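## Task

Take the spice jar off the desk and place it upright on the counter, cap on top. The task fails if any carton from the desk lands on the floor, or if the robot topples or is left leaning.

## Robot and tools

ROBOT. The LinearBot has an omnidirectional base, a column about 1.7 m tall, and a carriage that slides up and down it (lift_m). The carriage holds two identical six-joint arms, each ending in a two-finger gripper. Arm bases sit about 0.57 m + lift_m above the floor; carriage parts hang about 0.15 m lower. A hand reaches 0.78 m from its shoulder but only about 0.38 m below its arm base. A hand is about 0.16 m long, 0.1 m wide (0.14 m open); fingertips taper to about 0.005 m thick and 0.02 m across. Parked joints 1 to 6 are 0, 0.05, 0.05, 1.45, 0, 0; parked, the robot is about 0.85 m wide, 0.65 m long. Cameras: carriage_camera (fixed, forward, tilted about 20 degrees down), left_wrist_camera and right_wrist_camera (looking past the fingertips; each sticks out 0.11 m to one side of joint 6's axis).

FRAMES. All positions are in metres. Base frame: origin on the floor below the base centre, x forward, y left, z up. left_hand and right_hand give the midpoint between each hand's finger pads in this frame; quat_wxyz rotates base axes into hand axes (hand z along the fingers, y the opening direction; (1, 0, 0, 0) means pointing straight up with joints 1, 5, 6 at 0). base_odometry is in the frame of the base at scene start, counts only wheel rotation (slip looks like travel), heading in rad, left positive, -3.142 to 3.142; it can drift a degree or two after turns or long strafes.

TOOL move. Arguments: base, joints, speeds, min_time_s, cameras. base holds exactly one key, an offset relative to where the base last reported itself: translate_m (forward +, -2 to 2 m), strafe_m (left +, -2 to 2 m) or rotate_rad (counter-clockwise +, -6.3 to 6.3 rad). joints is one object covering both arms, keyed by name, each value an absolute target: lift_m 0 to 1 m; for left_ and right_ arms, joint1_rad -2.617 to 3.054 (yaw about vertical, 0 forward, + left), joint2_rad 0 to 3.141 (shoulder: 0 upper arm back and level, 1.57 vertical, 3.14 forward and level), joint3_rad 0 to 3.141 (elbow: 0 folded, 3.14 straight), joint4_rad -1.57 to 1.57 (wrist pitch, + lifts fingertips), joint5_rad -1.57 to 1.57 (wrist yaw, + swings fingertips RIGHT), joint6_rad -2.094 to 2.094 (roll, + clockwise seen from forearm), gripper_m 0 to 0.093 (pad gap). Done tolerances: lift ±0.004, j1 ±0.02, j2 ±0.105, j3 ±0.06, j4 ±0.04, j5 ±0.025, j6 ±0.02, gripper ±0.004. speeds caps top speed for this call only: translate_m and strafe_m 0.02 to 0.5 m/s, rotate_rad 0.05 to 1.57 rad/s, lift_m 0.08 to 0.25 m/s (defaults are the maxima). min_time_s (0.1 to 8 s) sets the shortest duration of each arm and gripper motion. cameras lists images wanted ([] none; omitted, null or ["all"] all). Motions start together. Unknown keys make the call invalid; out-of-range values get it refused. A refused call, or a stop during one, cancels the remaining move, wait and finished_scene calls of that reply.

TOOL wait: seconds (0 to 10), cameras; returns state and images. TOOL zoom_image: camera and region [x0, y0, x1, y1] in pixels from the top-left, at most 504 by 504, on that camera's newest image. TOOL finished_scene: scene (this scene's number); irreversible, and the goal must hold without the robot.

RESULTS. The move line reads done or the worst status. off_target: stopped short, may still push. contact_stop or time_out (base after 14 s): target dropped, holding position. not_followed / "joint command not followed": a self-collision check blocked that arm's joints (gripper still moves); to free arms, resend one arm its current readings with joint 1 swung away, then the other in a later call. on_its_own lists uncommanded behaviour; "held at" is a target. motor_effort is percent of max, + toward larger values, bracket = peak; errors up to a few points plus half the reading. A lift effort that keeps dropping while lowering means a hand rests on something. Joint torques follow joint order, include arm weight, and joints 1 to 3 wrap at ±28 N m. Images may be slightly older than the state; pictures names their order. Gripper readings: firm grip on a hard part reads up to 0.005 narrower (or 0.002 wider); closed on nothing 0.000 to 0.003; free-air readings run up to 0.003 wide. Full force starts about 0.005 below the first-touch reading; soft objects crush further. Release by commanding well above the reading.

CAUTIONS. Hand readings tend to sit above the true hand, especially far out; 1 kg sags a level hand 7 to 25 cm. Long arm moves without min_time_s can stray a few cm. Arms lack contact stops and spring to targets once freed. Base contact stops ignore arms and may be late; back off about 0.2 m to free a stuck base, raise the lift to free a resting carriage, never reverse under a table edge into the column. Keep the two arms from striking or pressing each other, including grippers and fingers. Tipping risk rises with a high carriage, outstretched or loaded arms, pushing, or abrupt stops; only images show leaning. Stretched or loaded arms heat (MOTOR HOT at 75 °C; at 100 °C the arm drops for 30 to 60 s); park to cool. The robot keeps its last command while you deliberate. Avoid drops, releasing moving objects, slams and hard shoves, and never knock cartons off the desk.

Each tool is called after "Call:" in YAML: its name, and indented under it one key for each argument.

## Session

Call:
move:
  joints: {"lift_m":1.0}
  cameras: ["carriage_camera"]

Scene clock: 3.33 s.
Joint torques (N m): left_arm=[0.64 4.34 5.91 -0.22 -0.15 -0.05] | right_arm=[-0.02 4.4 7.01 -0.12 -0.01 -0.13]
move: done
base_odometry: x=+0.000 y=+0.000 heading=+0.000
base_status: not commanded
joint_positions: lift_m=+0.997 left_joint1_rad=-0.017 left_joint2_rad=+0.038 left_joint3_rad=+0.047 left_joint4_rad=+1.430 left_joint5_rad=+0.018 left_joint6_rad=-0.006 left_gripper_m=+0.09396 right_joint1_rad=-0.013 right_joint2_rad=+0.048 right_joint3_rad=+0.042 right_joint4_rad=+1.441 right_joint5_rad=+0.022 right_joint6_rad=-0.023 right_gripper_m=+0.09396
joint_status: all done
joint sent to its limit — lift_m, upper limit.
motor_effort: lift_m=+31(38) drive_wheels=-1(4)
left_hand: x=+0.2657 y=+0.3054 z=+1.9809 quat_wxyz=(+0.998, +0.009, +0.066, -0.012) (m; base frame)
right_hand: x=+0.2676 y=-0.3133 z=+1.9796 quat_wxyz=(+0.997, +0.011, +0.068, -0.019) (m; base frame)
pictures: carriage_camera
Images, in order (width x height): carriage_camera 504x504.

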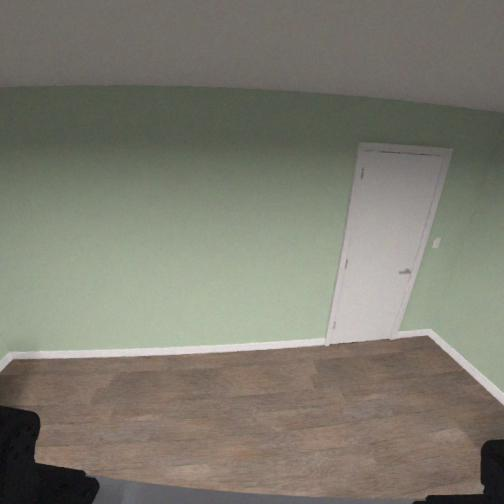

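Call:
move:
  base: {"rotate_rad": -1.55}
  cameras: ["carriage_camera"]

Scene clock: 10.40 s.
Joint torques (N m): left_arm=[0.76 4.27 5.91 -0.21 -0.13 -0.05] | right_arm=[-0.05 4.38 7.02 -0.14 0 -0.13]
move: done
base_odometry: x=+0.000 y=+0.000 heading=-1.550
base_status: done
joint_positions: lift_m=+0.997 left_joint1_rad=-0.017 left_joint2_rad=+0.038 left_joint3_rad=+0.047 left_joint4_rad=+1.429 left_joint5_rad=+0.018 left_joint6_rad=-0.006 left_gripper_m=+0.09397 right_joint1_rad=-0.013 right_joint2_rad=+0.048 right_joint3_rad=+0.042 right_joint4_rad=+1.441 right_joint5_rad=+0.022 right_joint6_rad=-0.023 right_gripper_m=+0.09397
joint_status: not commanded
motor_effort: lift_m=+31(31) drive_wheels=+6(18)
left_hand: x=+0.2658 y=+0.3054 z=+1.9809 quat_wxyz=(+0.998, +0.009, +0.066, -0.012) (m; base frame)
right_hand: x=+0.2676 y=-0.3133 z=+1.9796 quat_wxyz=(+0.997, +0.011, +0.068, -0.019) (m; base frame)
pictures: carriage_camera
Images, in order (width x height): carriage_camera 504x504.

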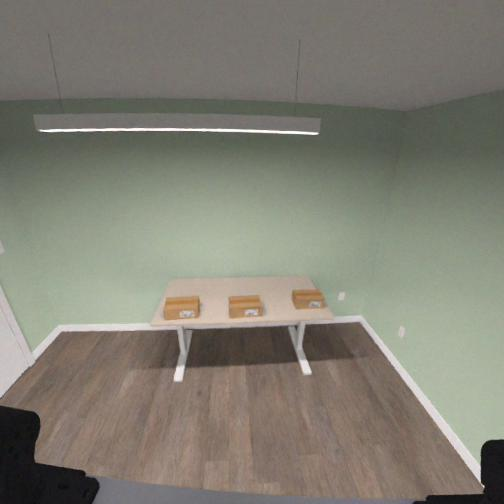

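Call:
move:
  base: {"rotate_rad": 0.05}
  cameras: []

Call:
move:
  base: {"translate_m": 0.85}
  cameras: ["carriage_camera"]

Call:
zoom_image:
  camera: "carriage_camera"
  region: [90, 300, 390, 480]

Scene clock: 20.73 s.
Joint torques (N m): left_arm=[0.62 4.31 5.93 -0.21 -0.13 -0.05] | right_arm=[-0.05 4.36 7.01 -0.13 -0.01 -0.12]
move: done
base_odometry: x=+0.000 y=+0.000 heading=-1.500
base_status: done
joint_positions: lift_m=+0.997 left_joint1_rad=-0.017 left_joint2_rad=+0.038 left_joint3_rad=+0.047 left_joint4_rad=+1.429 left_joint5_rad=+0.018 left_joint6_rad=-0.006 left_gripper_m=+0.09397 right_joint1_rad=-0.013 right_joint2_rad=+0.048 right_joint3_rad=+0.042 right_joint4_rad=+1.441 right_joint5_rad=+0.022 right_joint6_rad=-0.023 right_gripper_m=+0.09397
joint_status: not commanded
motor_effort: lift_m=+31(31) drive_wheels=-5(7)
left_hand: x=+0.2659 y=+0.3054 z=+1.9808 quat_wxyz=(+0.998, +0.009, +0.066, -0.012) (m; base frame)
right_hand: x=+0.2676 y=-0.3133 z=+1.9796 quat_wxyz=(+0.997, +0.011, +0.068, -0.019) (m; base frame)
pictures: none
No camera images: "cameras" was empty.

Scene clock: 24.70 s.
Joint torques (N m): left_arm=[0.62 4.31 6.05 -0.21 -0.12 -0.06] | right_arm=[-0.02 4.36 7.04 -0.1 -0.02 -0.12]
move: done
base_odometry: x=+0.059 y=-0.848 heading=-1.501
base_status: done
joint_positions: lift_m=+0.997 left_joint1_rad=-0.017 left_joint2_rad=+0.038 left_joint3_rad=+0.047 left_joint4_rad=+1.428 left_joint5_rad=+0.018 left_joint6_rad=-0.006 left_gripper_m=+0.09397 right_joint1_rad=-0.013 right_joint2_rad=+0.048 right_joint3_rad=+0.042 right_joint4_rad=+1.438 right_joint5_rad=+0.022 right_joint6_rad=-0.023 right_gripper_m=+0.09397
joint_status: not commanded
motor_effort: lift_m=+31(31) drive_wheels=-10(23)
left_hand: x=+0.2662 y=+0.3054 z=+1.9808 quat_wxyz=(+0.998, +0.009, +0.067, -0.012) (m; base frame)
right_hand: x=+0.2683 y=-0.3133 z=+1.9795 quat_wxyz=(+0.997, +0.011, +0.069, -0.019) (m; base frame)
pictures: carriage_camera
Images, in order (width x height): carriage_camera 504x504.

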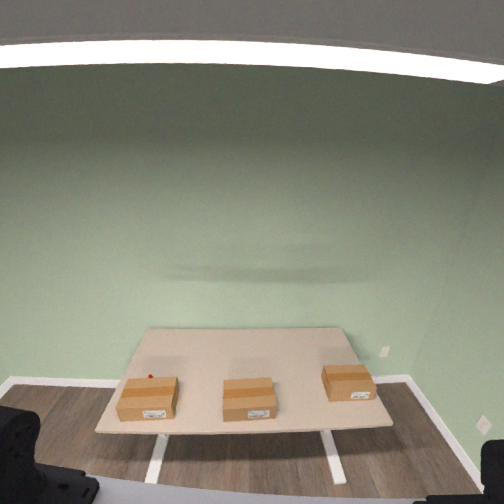

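Scaled by 1.680 from the camera's 504x504 image, which has a finer 720x720 frame.

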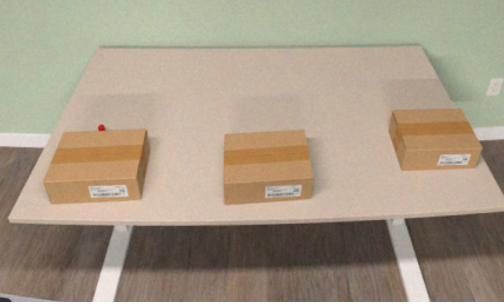

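Call:
move:
  base: {"strafe_m": 0.3}
  joints: {"lift_m":0.55,"left_joint1_rad":0,"left_joint2_rad":2.3311,"left_joint3_rad":1.6509,"left_joint4_rad":-0.8906,"left_joint5_rad":0,"left_joint6_rad":0}
  min_time_s: 2
  cameras: []

Call:
move:
  base: {"translate_m": 0.37}
  speeds: {"translate_m": 0.25}
  cameras: ["carriage_camera","left_wrist_camera"]

Scene clock: 47.07 s.
Joint torques (N m): left_arm=[0.72 -14.76 8.36 0.39 -0.18 0.02] | right_arm=[0.02 4.34 7.04 -0.09 -0.01 -0.12]
move: done
base_odometry: x=+0.358 y=-0.827 heading=-1.501
base_status: done
joint_positions: lift_m=+0.550 left_joint1_rad=-0.002 left_joint2_rad=+2.333 left_joint3_rad=+1.630 left_joint4_rad=-0.875 left_joint5_rad=+0.006 left_joint6_rad=-0.006 left_gripper_m=+0.09397 right_joint1_rad=-0.013 right_joint2_rad=+0.048 right_joint3_rad=+0.042 right_joint4_rad=+1.438 right_joint5_rad=+0.022 right_joint6_rad=-0.023 right_gripper_m=+0.09397
joint_status: all done
motor_effort: lift_m=+28(30) drive_wheels=-4(13)
left_hand: x=+0.6588 y=+0.3072 z=+1.0503 quat_wxyz=(-0.004, -0.002, +1.000, -0.003) (m; base frame)
right_hand: x=+0.2683 y=-0.3133 z=+1.5327 quat_wxyz=(+0.997, +0.011, +0.069, -0.019) (m; base frame)
pictures: none
No camera images: "cameras" was empty.

Scene clock: 49.83 s.
Joint torques (N m): left_arm=[0.79 -14.79 8.25 0.43 -0.18 0.02] | right_arm=[0.01 4.34 7.01 -0.11 -0.01 -0.12]
move: done
base_odometry: x=+0.384 y=-1.197 heading=-1.501
base_status: done
joint_positions: lift_m=+0.550 left_joint1_rad=-0.002 left_joint2_rad=+2.333 left_joint3_rad=+1.630 left_joint4_rad=-0.883 left_joint5_rad=+0.006 left_joint6_rad=-0.006 left_gripper_m=+0.09397 right_joint1_rad=-0.013 right_joint2_rad=+0.048 right_joint3_rad=+0.042 right_joint4_rad=+1.439 right_joint5_rad=+0.022 right_joint6_rad=-0.023 right_gripper_m=+0.09397
joint_status: not commanded
motor_effort: lift_m=+28(28) drive_wheels=-8(13)
left_hand: x=+0.6567 y=+0.3072 z=+1.0503 quat_wxyz=(-0.008, -0.002, +1.000, -0.003) (m; base frame)
right_hand: x=+0.2681 y=-0.3133 z=+1.5327 quat_wxyz=(+0.997, +0.011, +0.069, -0.019) (m; base frame)
pictures: carriage_camera, left_wrist_camera
Images, in order (width x height): carriage_camera 504x504, left_wrist_camera 504x504.

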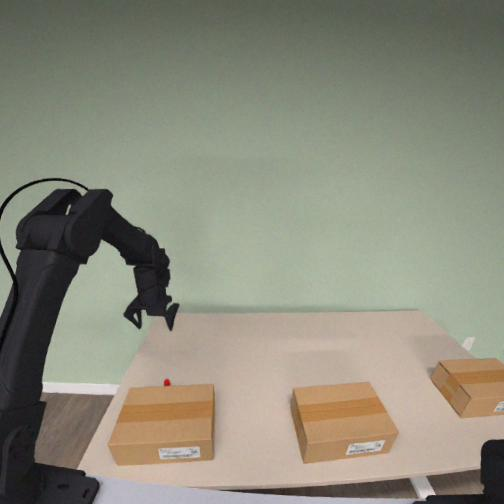

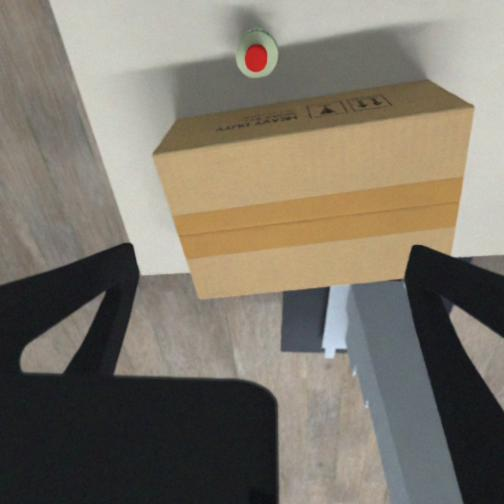

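Call:
move:
  base: {"translate_m": 0.027}
  speeds: {"translate_m": 0.1}
  joints: {"lift_m":0.5,"left_joint1_rad":0.031,"left_joint2_rad":2.6496,"left_joint3_rad":1.6592,"left_joint4_rad":-0.5804,"left_joint5_rad":0,"left_joint6_rad":0}
  min_time_s: 1.5
  cameras: ["left_wrist_camera"]

Scene clock: 65.17 s.
Joint torques (N m): left_arm=[0.99 -13.63 7.36 0.68 -0.18 0.02] | right_arm=[0.05 4.38 7.05 -0.11 0 -0.12]
move: done
base_odometry: x=+0.387 y=-1.223 heading=-1.500
base_status: done
joint_positions: lift_m=+0.500 left_joint1_rad=+0.026 left_joint2_rad=+2.631 left_joint3_rad=+1.637 left_joint4_rad=-0.594 left_joint5_rad=+0.006 left_joint6_rad=-0.006 left_gripper_m=+0.09397 right_joint1_rad=-0.013 right_joint2_rad=+0.047 right_joint3_rad=+0.042 right_joint4_rad=+1.439 right_joint5_rad=+0.022 right_joint6_rad=-0.023 right_gripper_m=+0.09397
joint_status: all done
motor_effort: lift_m=+28(29) drive_wheels=-6(13)
left_hand: x=+0.6626 y=+0.3193 z=+0.8787 quat_wxyz=(-0.009, -0.016, +1.000, -0.003) (m; base frame)
right_hand: x=+0.2681 y=-0.3133 z=+1.4828 quat_wxyz=(+0.997, +0.011, +0.069, -0.019) (m; base frame)
pictures: left_wrist_camera
Images, in order (width x height): left_wrist_camera 504x504.

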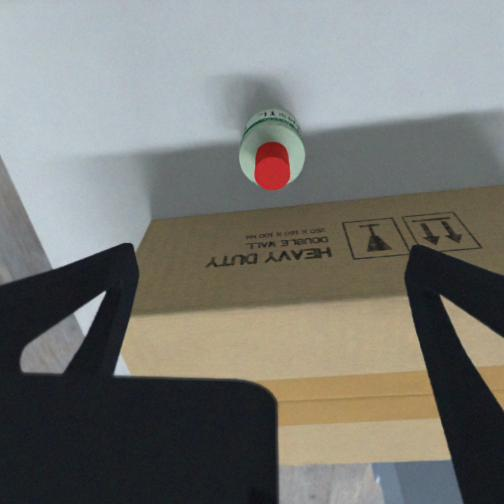

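Call:
move:
  joints: {"lift_m":0.485,"left_joint1_rad":0.031,"left_joint2_rad":2.956,"left_joint3_rad":1.8226,"left_joint4_rad":-0.4374,"left_joint5_rad":0,"left_joint6_rad":0}
  min_time_s: 2
  cameras: ["left_wrist_camera"]

Scene clock: 76.07 s.
Joint torques (N m): left_arm=[0.92 -13.91 6.35 0.68 -0.18 0] | right_arm=[0.02 4.37 7.05 -0.11 0 -0.11]
move: done
base_odometry: x=+0.387 y=-1.223 heading=-1.500
base_status: not commanded
joint_positions: lift_m=+0.485 left_joint1_rad=+0.026 left_joint2_rad=+2.936 left_joint3_rad=+1.804 left_joint4_rad=-0.450 left_joint5_rad=+0.006 left_joint6_rad=-0.006 left_gripper_m=+0.09397 right_joint1_rad=-0.013 right_joint2_rad=+0.047 right_joint3_rad=+0.042 right_joint4_rad=+1.439 right_joint5_rad=+0.022 right_joint6_rad=-0.023 right_gripper_m=+0.09397
joint_status: all done
motor_effort: lift_m=+27(29) drive_wheels=+4(8)
left_hand: x=+0.6668 y=+0.3194 z=+0.7650 quat_wxyz=(-0.006, -0.016, +1.000, -0.003) (m; base frame)
right_hand: x=+0.2681 y=-0.3133 z=+1.4678 quat_wxyz=(+0.997, +0.011, +0.069, -0.019) (m; base frame)
pictures: left_wrist_camera
Images, in order (width x height): left_wrist_camera 504x504.

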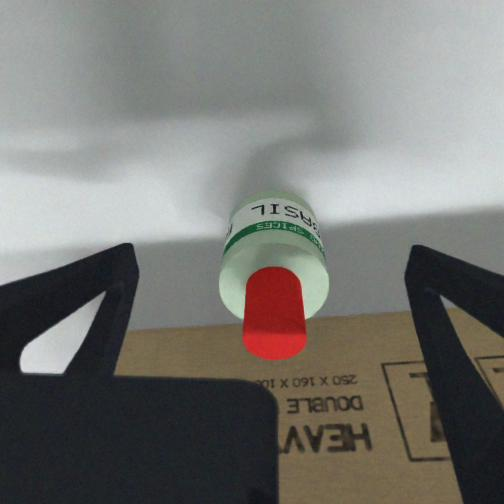

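Call:
move:
  joints: {"left_gripper_m":0.028}
  min_time_s: 2
  cameras: ["left_wrist_camera"]

Scene clock: 94.77 s.
Joint torques (N m): left_arm=[0.88 -13.97 5.46 0.69 -0.17 0.01] | right_arm=[-0.01 4.37 7.04 -0.11 -0.01 -0.12]
move: done
base_odometry: x=+0.387 y=-1.223 heading=-1.500
base_status: not commanded
joint_positions: lift_m=+0.485 left_joint1_rad=+0.027 left_joint2_rad=+2.935 left_joint3_rad=+1.813 left_joint4_rad=-0.446 left_joint5_rad=+0.005 left_joint6_rad=-0.006 left_gripper_m=+0.02823 right_joint1_rad=-0.013 right_joint2_rad=+0.047 right_joint3_rad=+0.042 right_joint4_rad=+1.439 right_joint5_rad=+0.022 right_joint6_rad=-0.023 right_gripper_m=+0.09397
joint_status: all done
motor_effort: lift_m=+27(28) drive_wheels=+4(7)
left_hand: x=+0.6722 y=+0.3202 z=+0.7668 quat_wxyz=(+0.002, -0.016, +1.000, -0.002) (m; base frame)
right_hand: x=+0.2681 y=-0.3133 z=+1.4678 quat_wxyz=(+0.997, +0.011, +0.069, -0.019) (m; base frame)
pictures: left_wrist_camera
Images, in order (width x height): left_wrist_camera 504x504.

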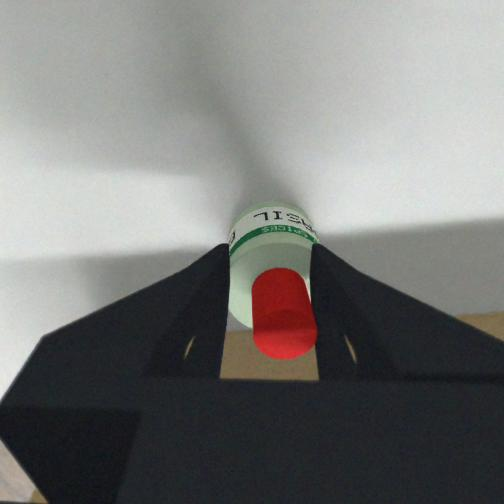

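Call:
move:
  joints: {"left_gripper_m":0.02}
  min_time_s: 1
  cameras: ["left_wrist_camera"]

Call:
zoom_image:
  camera: "left_wrist_camera"
  region: [180, 180, 380, 380]

Scene clock: 103.47 s.
Joint torques (N m): left_arm=[0.87 -13.91 5.45 0.68 -0.15 0.02] | right_arm=[0.02 4.38 7.05 -0.11 -0.01 -0.11]
move: done
base_odometry: x=+0.387 y=-1.223 heading=-1.500
base_status: not commanded
joint_positions: lift_m=+0.485 left_joint1_rad=+0.028 left_joint2_rad=+2.935 left_joint3_rad=+1.813 left_joint4_rad=-0.445 left_joint5_rad=+0.003 left_joint6_rad=-0.006 left_gripper_m=+0.02012 right_joint1_rad=-0.013 right_joint2_rad=+0.047 right_joint3_rad=+0.042 right_joint4_rad=+1.439 right_joint5_rad=+0.022 right_joint6_rad=-0.023 right_gripper_m=+0.09397
joint_status: all done
motor_effort: lift_m=+28(28) drive_wheels=+3(5)
left_hand: x=+0.6724 y=+0.3207 z=+0.7668 quat_wxyz=(+0.002, -0.017, +1.000, -0.001) (m; base frame)
right_hand: x=+0.2681 y=-0.3133 z=+1.4678 quat_wxyz=(+0.997, +0.011, +0.069, -0.019) (m; base frame)
pictures: left_wrist_camera
Images, in order (width x height): left_wrist_camera 504x504.

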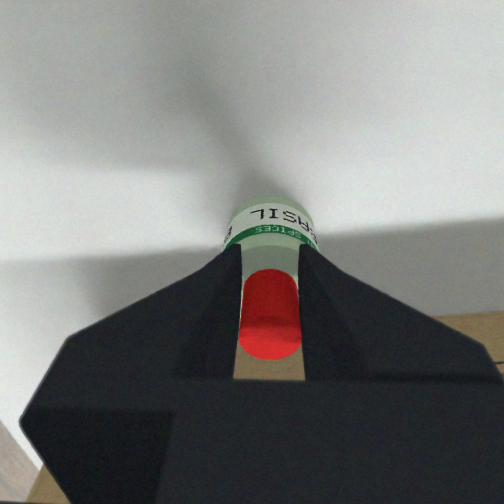

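Scaled by 2.520 from the camera's 504x504 image, which has a finer 720x720 frame.

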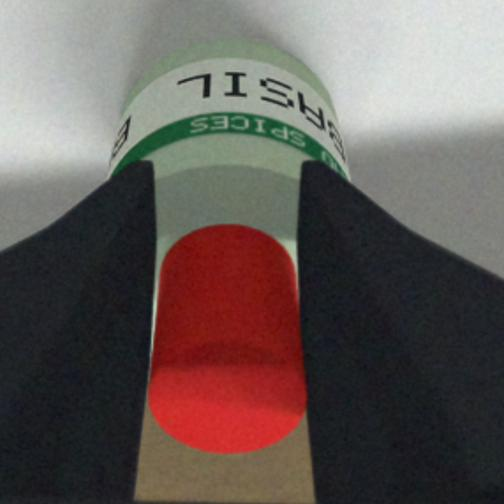

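Call:
move:
  joints: {"left_gripper_m":0.011}
  min_time_s: 1
  cameras: ["left_wrist_camera"]

Scene clock: 114.10 s.
Joint torques (N m): left_arm=[0.85 -13.97 5.46 0.67 -0.16 0.01] | right_arm=[0.02 4.4 7.05 -0.11 0 -0.13]
move: off_target
base_odometry: x=+0.387 y=-1.223 heading=-1.500
base_status: not commanded
joint_positions: lift_m=+0.485 left_joint1_rad=+0.028 left_joint2_rad=+2.935 left_joint3_rad=+1.813 left_joint4_rad=-0.445 left_joint5_rad=+0.003 left_joint6_rad=-0.006 left_gripper_m=+0.01600 right_joint1_rad=-0.013 right_joint2_rad=+0.047 right_joint3_rad=+0.042 right_joint4_rad=+1.439 right_joint5_rad=+0.022 right_joint6_rad=-0.023 right_gripper_m=+0.09397
joint_status: left_gripper_m off_target (ended at +0.01602, target +0.01100)
motor_effort: lift_m=+27(28) drive_wheels=+3(4)
left_hand: x=+0.6725 y=+0.3206 z=+0.7668 quat_wxyz=(+0.002, -0.017, +1.000, -0.002) (m; base frame)
right_hand: x=+0.2681 y=-0.3133 z=+1.4678 quat_wxyz=(+0.997, +0.011, +0.069, -0.019) (m; base frame)
pictures: left_wrist_camera
Images, in order (width x height): left_wrist_camera 504x504.

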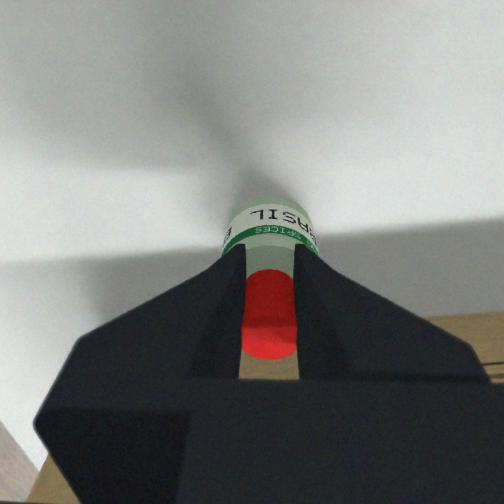

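Call:
move:
  joints: {"left_gripper_m":0.008}
  min_time_s: 0.5
  cameras: []

Call:
move:
  joints: {"lift_m":0.75}
  speeds: {"lift_m":0.2}
  cameras: ["left_wrist_camera"]

Scene clock: 120.57 s.
Joint torques (N m): left_arm=[0.87 -13.9 5.5 0.67 -0.14 0.02] | right_arm=[0.05 4.38 7.08 -0.11 -0.01 -0.12]
move: off_target
base_odometry: x=+0.387 y=-1.223 heading=-1.500
base_status: not commanded
joint_positions: lift_m=+0.485 left_joint1_rad=+0.028 left_joint2_rad=+2.935 left_joint3_rad=+1.813 left_joint4_rad=-0.445 left_joint5_rad=+0.003 left_joint6_rad=-0.006 left_gripper_m=+0.01599 right_joint1_rad=-0.013 right_joint2_rad=+0.047 right_joint3_rad=+0.042 right_joint4_rad=+1.439 right_joint5_rad=+0.022 right_joint6_rad=-0.023 right_gripper_m=+0.09397
joint_status: left_gripper_m off_target (ended at +0.01599, target +0.00800)
motor_effort: lift_m=+27(28) drive_wheels=+3(4)
left_hand: x=+0.6725 y=+0.3206 z=+0.7668 quat_wxyz=(+0.002, -0.017, +1.000, -0.002) (m; base frame)
right_hand: x=+0.2681 y=-0.3133 z=+1.4678 quat_wxyz=(+0.997, +0.011, +0.069, -0.019) (m; base frame)
pictures: none
No camera images: "cameras" was empty.

Scene clock: 122.37 s.
Joint torques (N m): left_arm=[0.76 -15.5 5.37 0.58 -0.16 0.03] | right_arm=[-0.01 4.4 6.97 -0.11 -0.01 -0.12]
move: done
base_odometry: x=+0.387 y=-1.223 heading=-1.500
base_status: not commanded
joint_positions: lift_m=+0.750 left_joint1_rad=+0.028 left_joint2_rad=+2.953 left_joint3_rad=+1.813 left_joint4_rad=-0.439 left_joint5_rad=+0.003 left_joint6_rad=-0.006 left_gripper_m=+0.01595 right_joint1_rad=-0.013 right_joint2_rad=+0.047 right_joint3_rad=+0.042 right_joint4_rad=+1.439 right_joint5_rad=+0.022 right_joint6_rad=-0.023 right_gripper_m=+0.09397
joint_status: all done
motor_effort: lift_m=+31(38) drive_wheels=+4(7)
left_hand: x=+0.6671 y=+0.3205 z=+1.0240 quat_wxyz=(-0.004, -0.017, +1.000, -0.002) (m; base frame)
right_hand: x=+0.2681 y=-0.3133 z=+1.7325 quat_wxyz=(+0.997, +0.011, +0.069, -0.019) (m; base frame)
pictures: left_wrist_camera
Images, in order (width x height): left_wrist_camera 504x504.

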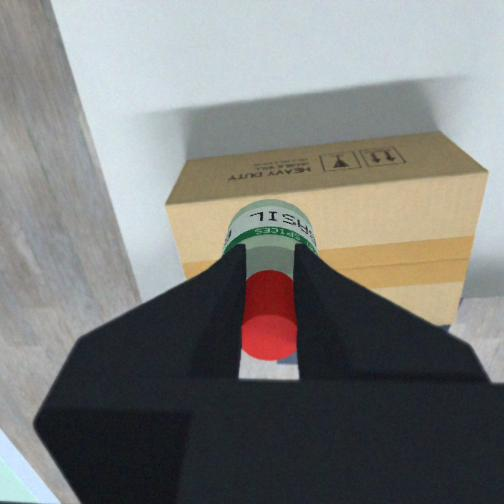

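Call:
move:
  base: {"translate_m": -0.35}
  joints: {"left_joint1_rad":0,"left_joint2_rad":1.9,"left_joint3_rad":1.2,"left_joint4_rad":-0.87,"left_joint6_rad":0}
  min_time_s: 2
  cameras: []

Call:
move:
  base: {"rotate_rad": 3.14}
  speeds: {"rotate_rad": 1.3}
  cameras: ["carriage_camera","left_wrist_camera"]

Scene clock: 136.07 s.
Joint torques (N m): left_arm=[0.13 -13.46 4.93 0.48 -0.15 0] | right_arm=[-0.03 4.41 7.06 -0.11 -0.01 -0.13]
move: done
base_odometry: x=+0.362 y=-0.874 heading=-1.500
base_status: done
joint_positions: lift_m=+0.750 left_joint1_rad=+0.006 left_joint2_rad=+1.928 left_joint3_rad=+1.211 left_joint4_rad=-0.861 left_joint5_rad=+0.003 left_joint6_rad=-0.006 left_gripper_m=+0.01595 right_joint1_rad=-0.013 right_joint2_rad=+0.047 right_joint3_rad=+0.042 right_joint4_rad=+1.440 right_joint5_rad=+0.022 right_joint6_rad=-0.023 right_gripper_m=+0.09397
joint_status: all done
motor_effort: lift_m=+31(31) drive_wheels=-3(17)
left_hand: x=+0.5677 y=+0.3105 z=+1.3038 quat_wxyz=(-0.003, -0.006, +1.000, -0.002) (m; base frame)
right_hand: x=+0.2679 y=-0.3133 z=+1.7325 quat_wxyz=(+0.997, +0.011, +0.068, -0.019) (m; base frame)
pictures: none
No camera images: "cameras" was empty.

Scene clock: 140.43 s.
Joint torques (N m): left_arm=[0.24 -13.48 4.96 0.47 -0.14 0.02] | right_arm=[0.05 4.37 7.02 -0.1 -0.02 -0.12]
move: done
base_odometry: x=+0.362 y=-0.875 heading=+1.640
base_status: done
joint_positions: lift_m=+0.750 left_joint1_rad=+0.004 left_joint2_rad=+1.928 left_joint3_rad=+1.211 left_joint4_rad=-0.863 left_joint5_rad=+0.001 left_joint6_rad=-0.006 left_gripper_m=+0.01595 right_joint1_rad=-0.013 right_joint2_rad=+0.047 right_joint3_rad=+0.042 right_joint4_rad=+1.439 right_joint5_rad=+0.022 right_joint6_rad=-0.023 right_gripper_m=+0.09398
joint_status: not commanded
motor_effort: lift_m=+31(31) drive_wheels=+8(16)
left_hand: x=+0.5672 y=+0.3102 z=+1.3038 quat_wxyz=(-0.004, -0.005, +1.000, -0.001) (m; base frame)
right_hand: x=+0.2680 y=-0.3133 z=+1.7325 quat_wxyz=(+0.997, +0.011, +0.069, -0.019) (m; base frame)
pictures: carriage_camera, left_wrist_camera
Images, in order (width x height): carriage_camera 504x504, left_wrist_camera 504x504.

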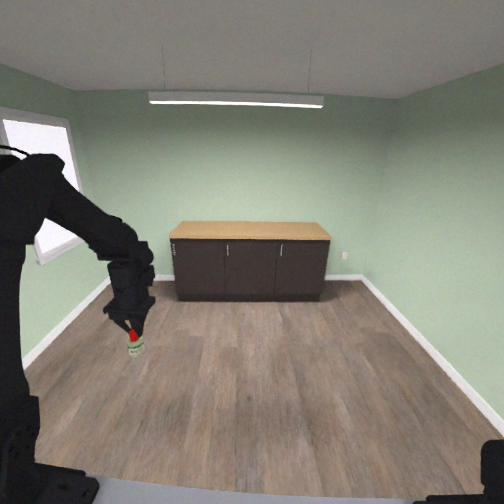

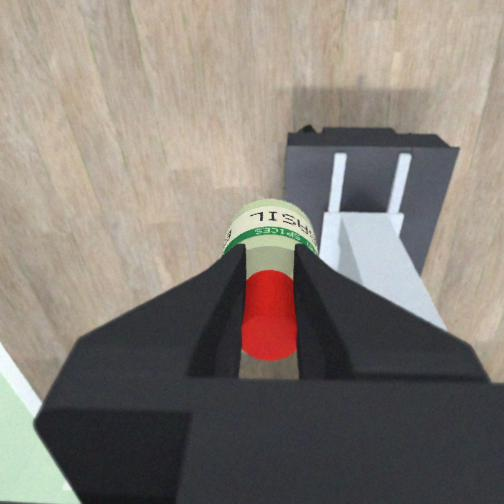

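Call:
move:
  base: {"translate_m": 1.6}
  cameras: ["carriage_camera"]

Scene clock: 150.17 s.
Joint torques (N m): left_arm=[0.27 -13.44 4.9 0.5 -0.13 0.02] | right_arm=[-0.01 4.36 7.05 -0.13 0 -0.12]
move: done
base_odometry: x=+0.249 y=+0.721 heading=+1.641
base_status: done
joint_positions: lift_m=+0.750 left_joint1_rad=+0.004 left_joint2_rad=+1.927 left_joint3_rad=+1.211 left_joint4_rad=-0.866 left_joint5_rad=+0.001 left_joint6_rad=-0.006 left_gripper_m=+0.01595 right_joint1_rad=-0.013 right_joint2_rad=+0.047 right_joint3_rad=+0.042 right_joint4_rad=+1.440 right_joint5_rad=+0.022 right_joint6_rad=-0.023 right_gripper_m=+0.09398
joint_status: not commanded
motor_effort: lift_m=+31(31) drive_wheels=-10(23)
left_hand: x=+0.5664 y=+0.3101 z=+1.3040 quat_wxyz=(-0.006, -0.005, +1.000, -0.001) (m; base frame)
right_hand: x=+0.2679 y=-0.3133 z=+1.7325 quat_wxyz=(+0.997, +0.011, +0.068, -0.019) (m; base frame)
pictures: carriage_camera
Images, in order (width x height): carriage_camera 504x504.

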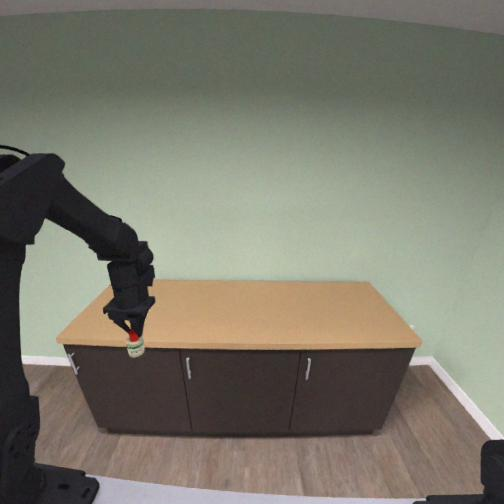

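Call:
move:
  base: {"translate_m": 0.52}
  speeds: {"translate_m": 0.25}
  joints: {"lift_m":0.77,"left_joint1_rad":0,"left_joint2_rad":2.956,"left_joint3_rad":1.8226,"left_joint4_rad":-0.4374,"left_joint6_rad":0}
  min_time_s: 2.2
  cameras: ["carriage_camera"]

Call:
move:
  joints: {"lift_m":0.71}
  speeds: {"lift_m":0.1}
  cameras: ["carriage_camera","left_wrist_camera"]

Call:
zoom_image:
  camera: "carriage_camera"
  region: [100, 320, 260, 480]

Scene clock: 165.30 s.
Joint torques (N m): left_arm=[0.38 -14.13 6.17 0.65 -0.13 0.03] | right_arm=[-0.01 4.37 7.09 -0.12 -0.01 -0.11]
move: done
base_odometry: x=+0.212 y=+1.240 heading=+1.642
base_status: done
joint_positions: lift_m=+0.770 left_joint1_rad=+0.003 left_joint2_rad=+2.938 left_joint3_rad=+1.806 left_joint4_rad=-0.442 left_joint5_rad=+0.001 left_joint6_rad=-0.006 left_gripper_m=+0.01595 right_joint1_rad=-0.013 right_joint2_rad=+0.047 right_joint3_rad=+0.042 right_joint4_rad=+1.440 right_joint5_rad=+0.022 right_joint6_rad=-0.023 right_gripper_m=+0.09398
joint_status: all done
motor_effort: lift_m=+31(37) drive_wheels=-10(18)
left_hand: x=+0.6687 y=+0.3102 z=+1.0489 quat_wxyz=(-0.002, -0.004, +1.000, -0.001) (m; base frame)
right_hand: x=+0.2678 y=-0.3133 z=+1.7525 quat_wxyz=(+0.997, +0.011, +0.068, -0.019) (m; base frame)
pictures: carriage_camera
Images, in order (width x height): carriage_camera 504x504.

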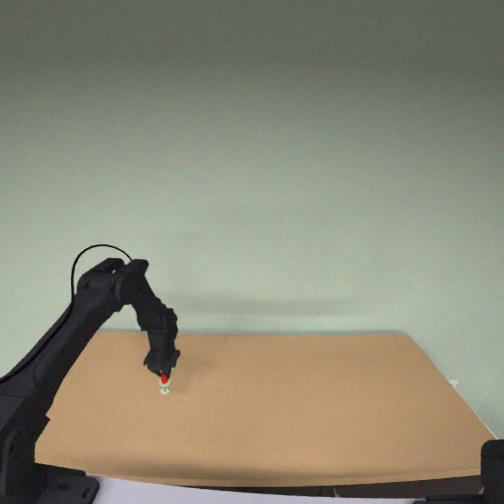

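Scene clock: 166.30 s.
Joint torques (N m): left_arm=[0.34 -14.99 5.87 0.6 -0.13 0.01] | right_arm=[0.02 4.37 7.01 -0.12 -0.01 -0.12]
move: done
base_odometry: x=+0.212 y=+1.240 heading=+1.642
base_status: not commanded
joint_positions: lift_m=+0.710 left_joint1_rad=+0.003 left_joint2_rad=+2.946 left_joint3_rad=+1.810 left_joint4_rad=-0.440 left_joint5_rad=+0.001 left_joint6_rad=-0.006 left_gripper_m=+0.01595 right_joint1_rad=-0.013 right_joint2_rad=+0.047 right_joint3_rad=+0.042 right_joint4_rad=+1.440 right_joint5_rad=+0.022 right_joint6_rad=-0.023 right_gripper_m=+0.09398
joint_status: all done
motor_effort: lift_m=+28(29) drive_wheels=-10(11)
left_hand: x=+0.6679 y=+0.3102 z=+0.9864 quat_wxyz=(-0.003, -0.004, +1.000, -0.001) (m; base frame)
right_hand: x=+0.2678 y=-0.3133 z=+1.6928 quat_wxyz=(+0.997, +0.011, +0.068, -0.019) (m; base frame)
pictures: carriage_camera, left_wrist_camera
Images, in order (width x height): carriage_camera 504x504, left_wrist_camera 504x504.

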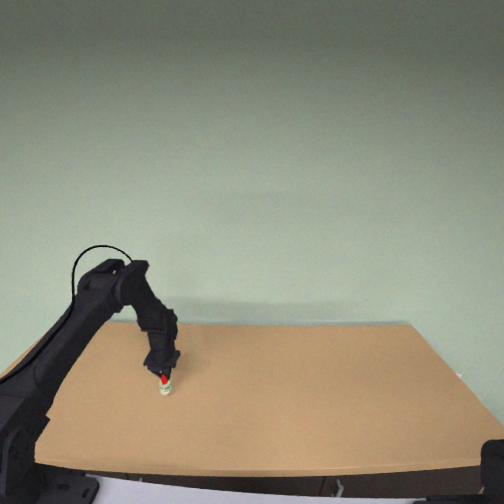

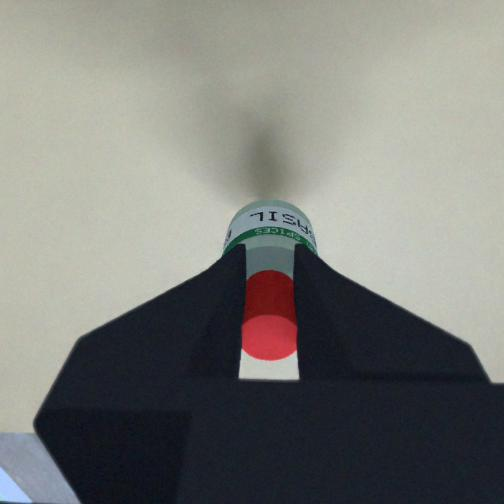

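Scaled by 3.150 from the camera's 504x504 image, which has a finer 720x720 frame.

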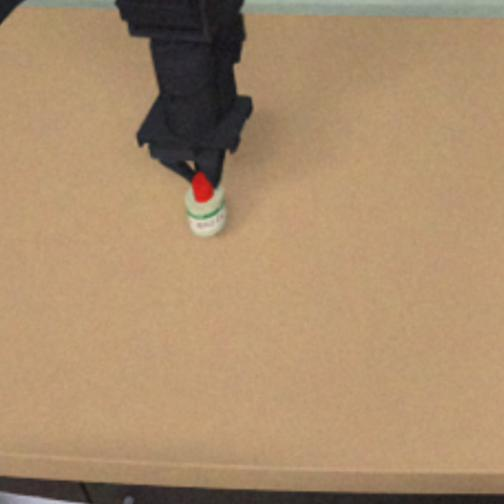

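Call:
move:
  joints: {"lift_m":0.686}
  speeds: {"lift_m":0.08}
  cameras: ["left_wrist_camera"]

Scene clock: 170.30 s.
Joint torques (N m): left_arm=[0.42 -15.09 5.57 0.52 -0.14 0.02] | right_arm=[0.02 4.38 7.04 -0.11 0 -0.12]
move: done
base_odometry: x=+0.212 y=+1.240 heading=+1.642
base_status: not commanded
joint_positions: lift_m=+0.686 left_joint1_rad=+0.003 left_joint2_rad=+2.948 left_joint3_rad=+1.811 left_joint4_rad=-0.438 left_joint5_rad=+0.001 left_joint6_rad=-0.006 left_gripper_m=+0.01595 right_joint1_rad=-0.013 right_joint2_rad=+0.047 right_joint3_rad=+0.042 right_joint4_rad=+1.440 right_joint5_rad=+0.022 right_joint6_rad=-0.023 right_gripper_m=+0.09398
joint_status: all done
motor_effort: lift_m=+27(29) drive_wheels=-10(11)
left_hand: x=+0.6683 y=+0.3102 z=+0.9619 quat_wxyz=(-0.002, -0.004, +1.000, -0.001) (m; base frame)
right_hand: x=+0.2678 y=-0.3133 z=+1.6688 quat_wxyz=(+0.997, +0.011, +0.068, -0.019) (m; base frame)
pictures: left_wrist_camera
Images, in order (width x height): left_wrist_camera 504x504.

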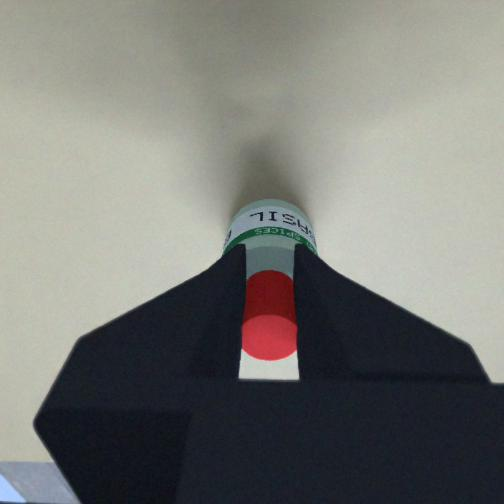

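Still free; lower a little more.

Call:
move:
  joints: {"lift_m":0.678}
  speeds: {"lift_m":0.08}
  cameras: []

Scene clock: 172.63 s.
Joint torques (N m): left_arm=[0.29 -14.84 5.08 0.74 -0.13 0.01] | right_arm=[0.02 4.38 7.05 -0.13 -0.01 -0.11]
move: done
base_odometry: x=+0.212 y=+1.240 heading=+1.642
base_status: not commanded
joint_positions: lift_m=+0.678 left_joint1_rad=+0.003 left_joint2_rad=+2.944 left_joint3_rad=+1.817 left_joint4_rad=-0.453 left_joint5_rad=+0.001 left_joint6_rad=-0.006 left_gripper_m=+0.01595 right_joint1_rad=-0.013 right_joint2_rad=+0.047 right_joint3_rad=+0.041 right_joint4_rad=+1.440 right_joint5_rad=+0.022 right_joint6_rad=-0.023 right_gripper_m=+0.09398
joint_status: all done
motor_effort: lift_m=+25(26) drive_wheels=-10(11)
left_hand: x=+0.6685 y=+0.3102 z=+0.9567 quat_wxyz=(-0.005, -0.004, +1.000, -0.001) (m; base frame)
right_hand: x=+0.2680 y=-0.3133 z=+1.6608 quat_wxyz=(+0.997, +0.011, +0.069, -0.019) (m; base frame)
pictures: none
No camera images: "cameras" was empty.

Call:
move:
  joints: {"left_gripper_m":0.06}
  min_time_s: 1.5
  cameras: ["left_wrist_camera"]

Call:
move:
  joints: {"lift_m":0.85}
  speeds: {"lift_m":0.15}
  cameras: ["carriage_camera","left_wrist_camera"]

Scene clock: 179.17 s.
Joint torques (N m): left_arm=[0.46 -14.8 5.16 0.67 -0.13 0.02] | right_arm=[-0.01 4.41 7.08 -0.11 -0.01 -0.13]
move: done
base_odometry: x=+0.212 y=+1.240 heading=+1.642
base_status: not commanded
joint_positions: lift_m=+0.678 left_joint1_rad=+0.002 left_joint2_rad=+2.944 left_joint3_rad=+1.817 left_joint4_rad=-0.447 left_joint5_rad=+0.001 left_joint6_rad=-0.006 left_gripper_m=+0.05992 right_joint1_rad=-0.013 right_joint2_rad=+0.047 right_joint3_rad=+0.041 right_joint4_rad=+1.440 right_joint5_rad=+0.022 right_joint6_rad=-0.023 right_gripper_m=+0.09398
joint_status: all done
motor_effort: lift_m=+25(25) drive_wheels=+6(8)
left_hand: x=+0.6701 y=+0.3096 z=+0.9567 quat_wxyz=(-0.002, -0.004, +1.000, -0.001) (m; base frame)
right_hand: x=+0.2680 y=-0.3133 z=+1.6608 quat_wxyz=(+0.997, +0.011, +0.069, -0.019) (m; base frame)
pictures: left_wrist_camera
Images, in order (width x height): left_wrist_camera 504x504.

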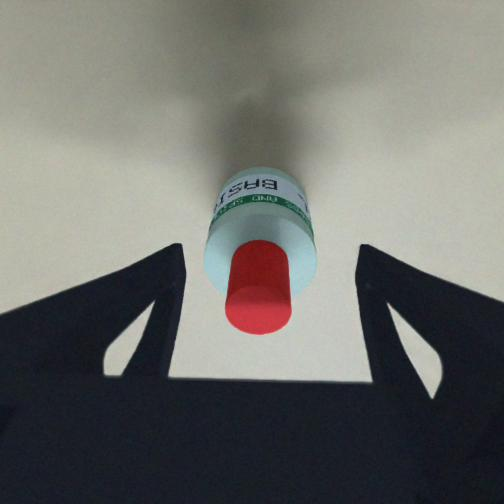

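Scene clock: 180.73 s.
Joint torques (N m): left_arm=[0.44 -15.3 5.03 0.6 -0.13 0.01] | right_arm=[-0.01 4.36 7.09 -0.12 -0.01 -0.11]
move: done
base_odometry: x=+0.212 y=+1.240 heading=+1.642
base_status: not commanded
joint_positions: lift_m=+0.850 left_joint1_rad=+0.002 left_joint2_rad=+2.950 left_joint3_rad=+1.817 left_joint4_rad=-0.442 left_joint5_rad=+0.001 left_joint6_rad=-0.006 left_gripper_m=+0.05992 right_joint1_rad=-0.013 right_joint2_rad=+0.047 right_joint3_rad=+0.041 right_joint4_rad=+1.440 right_joint5_rad=+0.022 right_joint6_rad=-0.023 right_gripper_m=+0.09398
joint_status: all done
motor_effort: lift_m=+30(38) drive_wheels=+8(12)
left_hand: x=+0.6692 y=+0.3096 z=+1.1259 quat_wxyz=(-0.002, -0.004, +1.000, -0.001) (m; base frame)
right_hand: x=+0.2680 y=-0.3133 z=+1.8323 quat_wxyz=(+0.997, +0.011, +0.069, -0.019) (m; base frame)
pictures: carriage_camera, left_wrist_camera
Images, in order (width x height): carriage_camera 504x504, left_wrist_camera 504x504.

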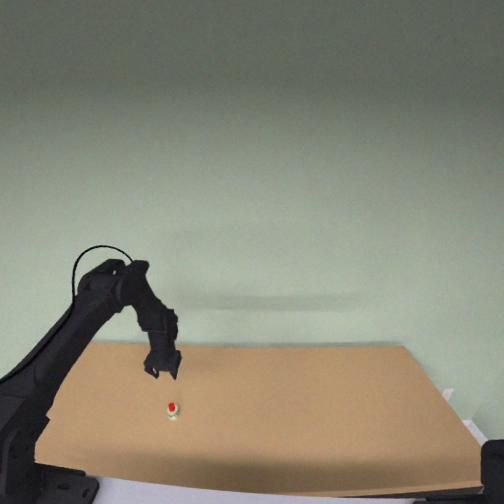

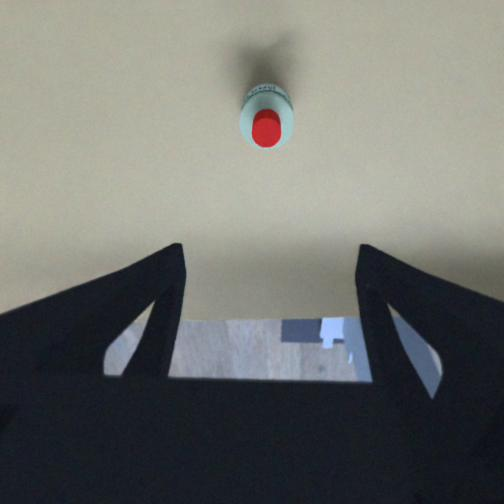

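Jar is standing cap up on the counter.

Call:
finished_scene:
  scene: 3

The scene is finished: the task was done.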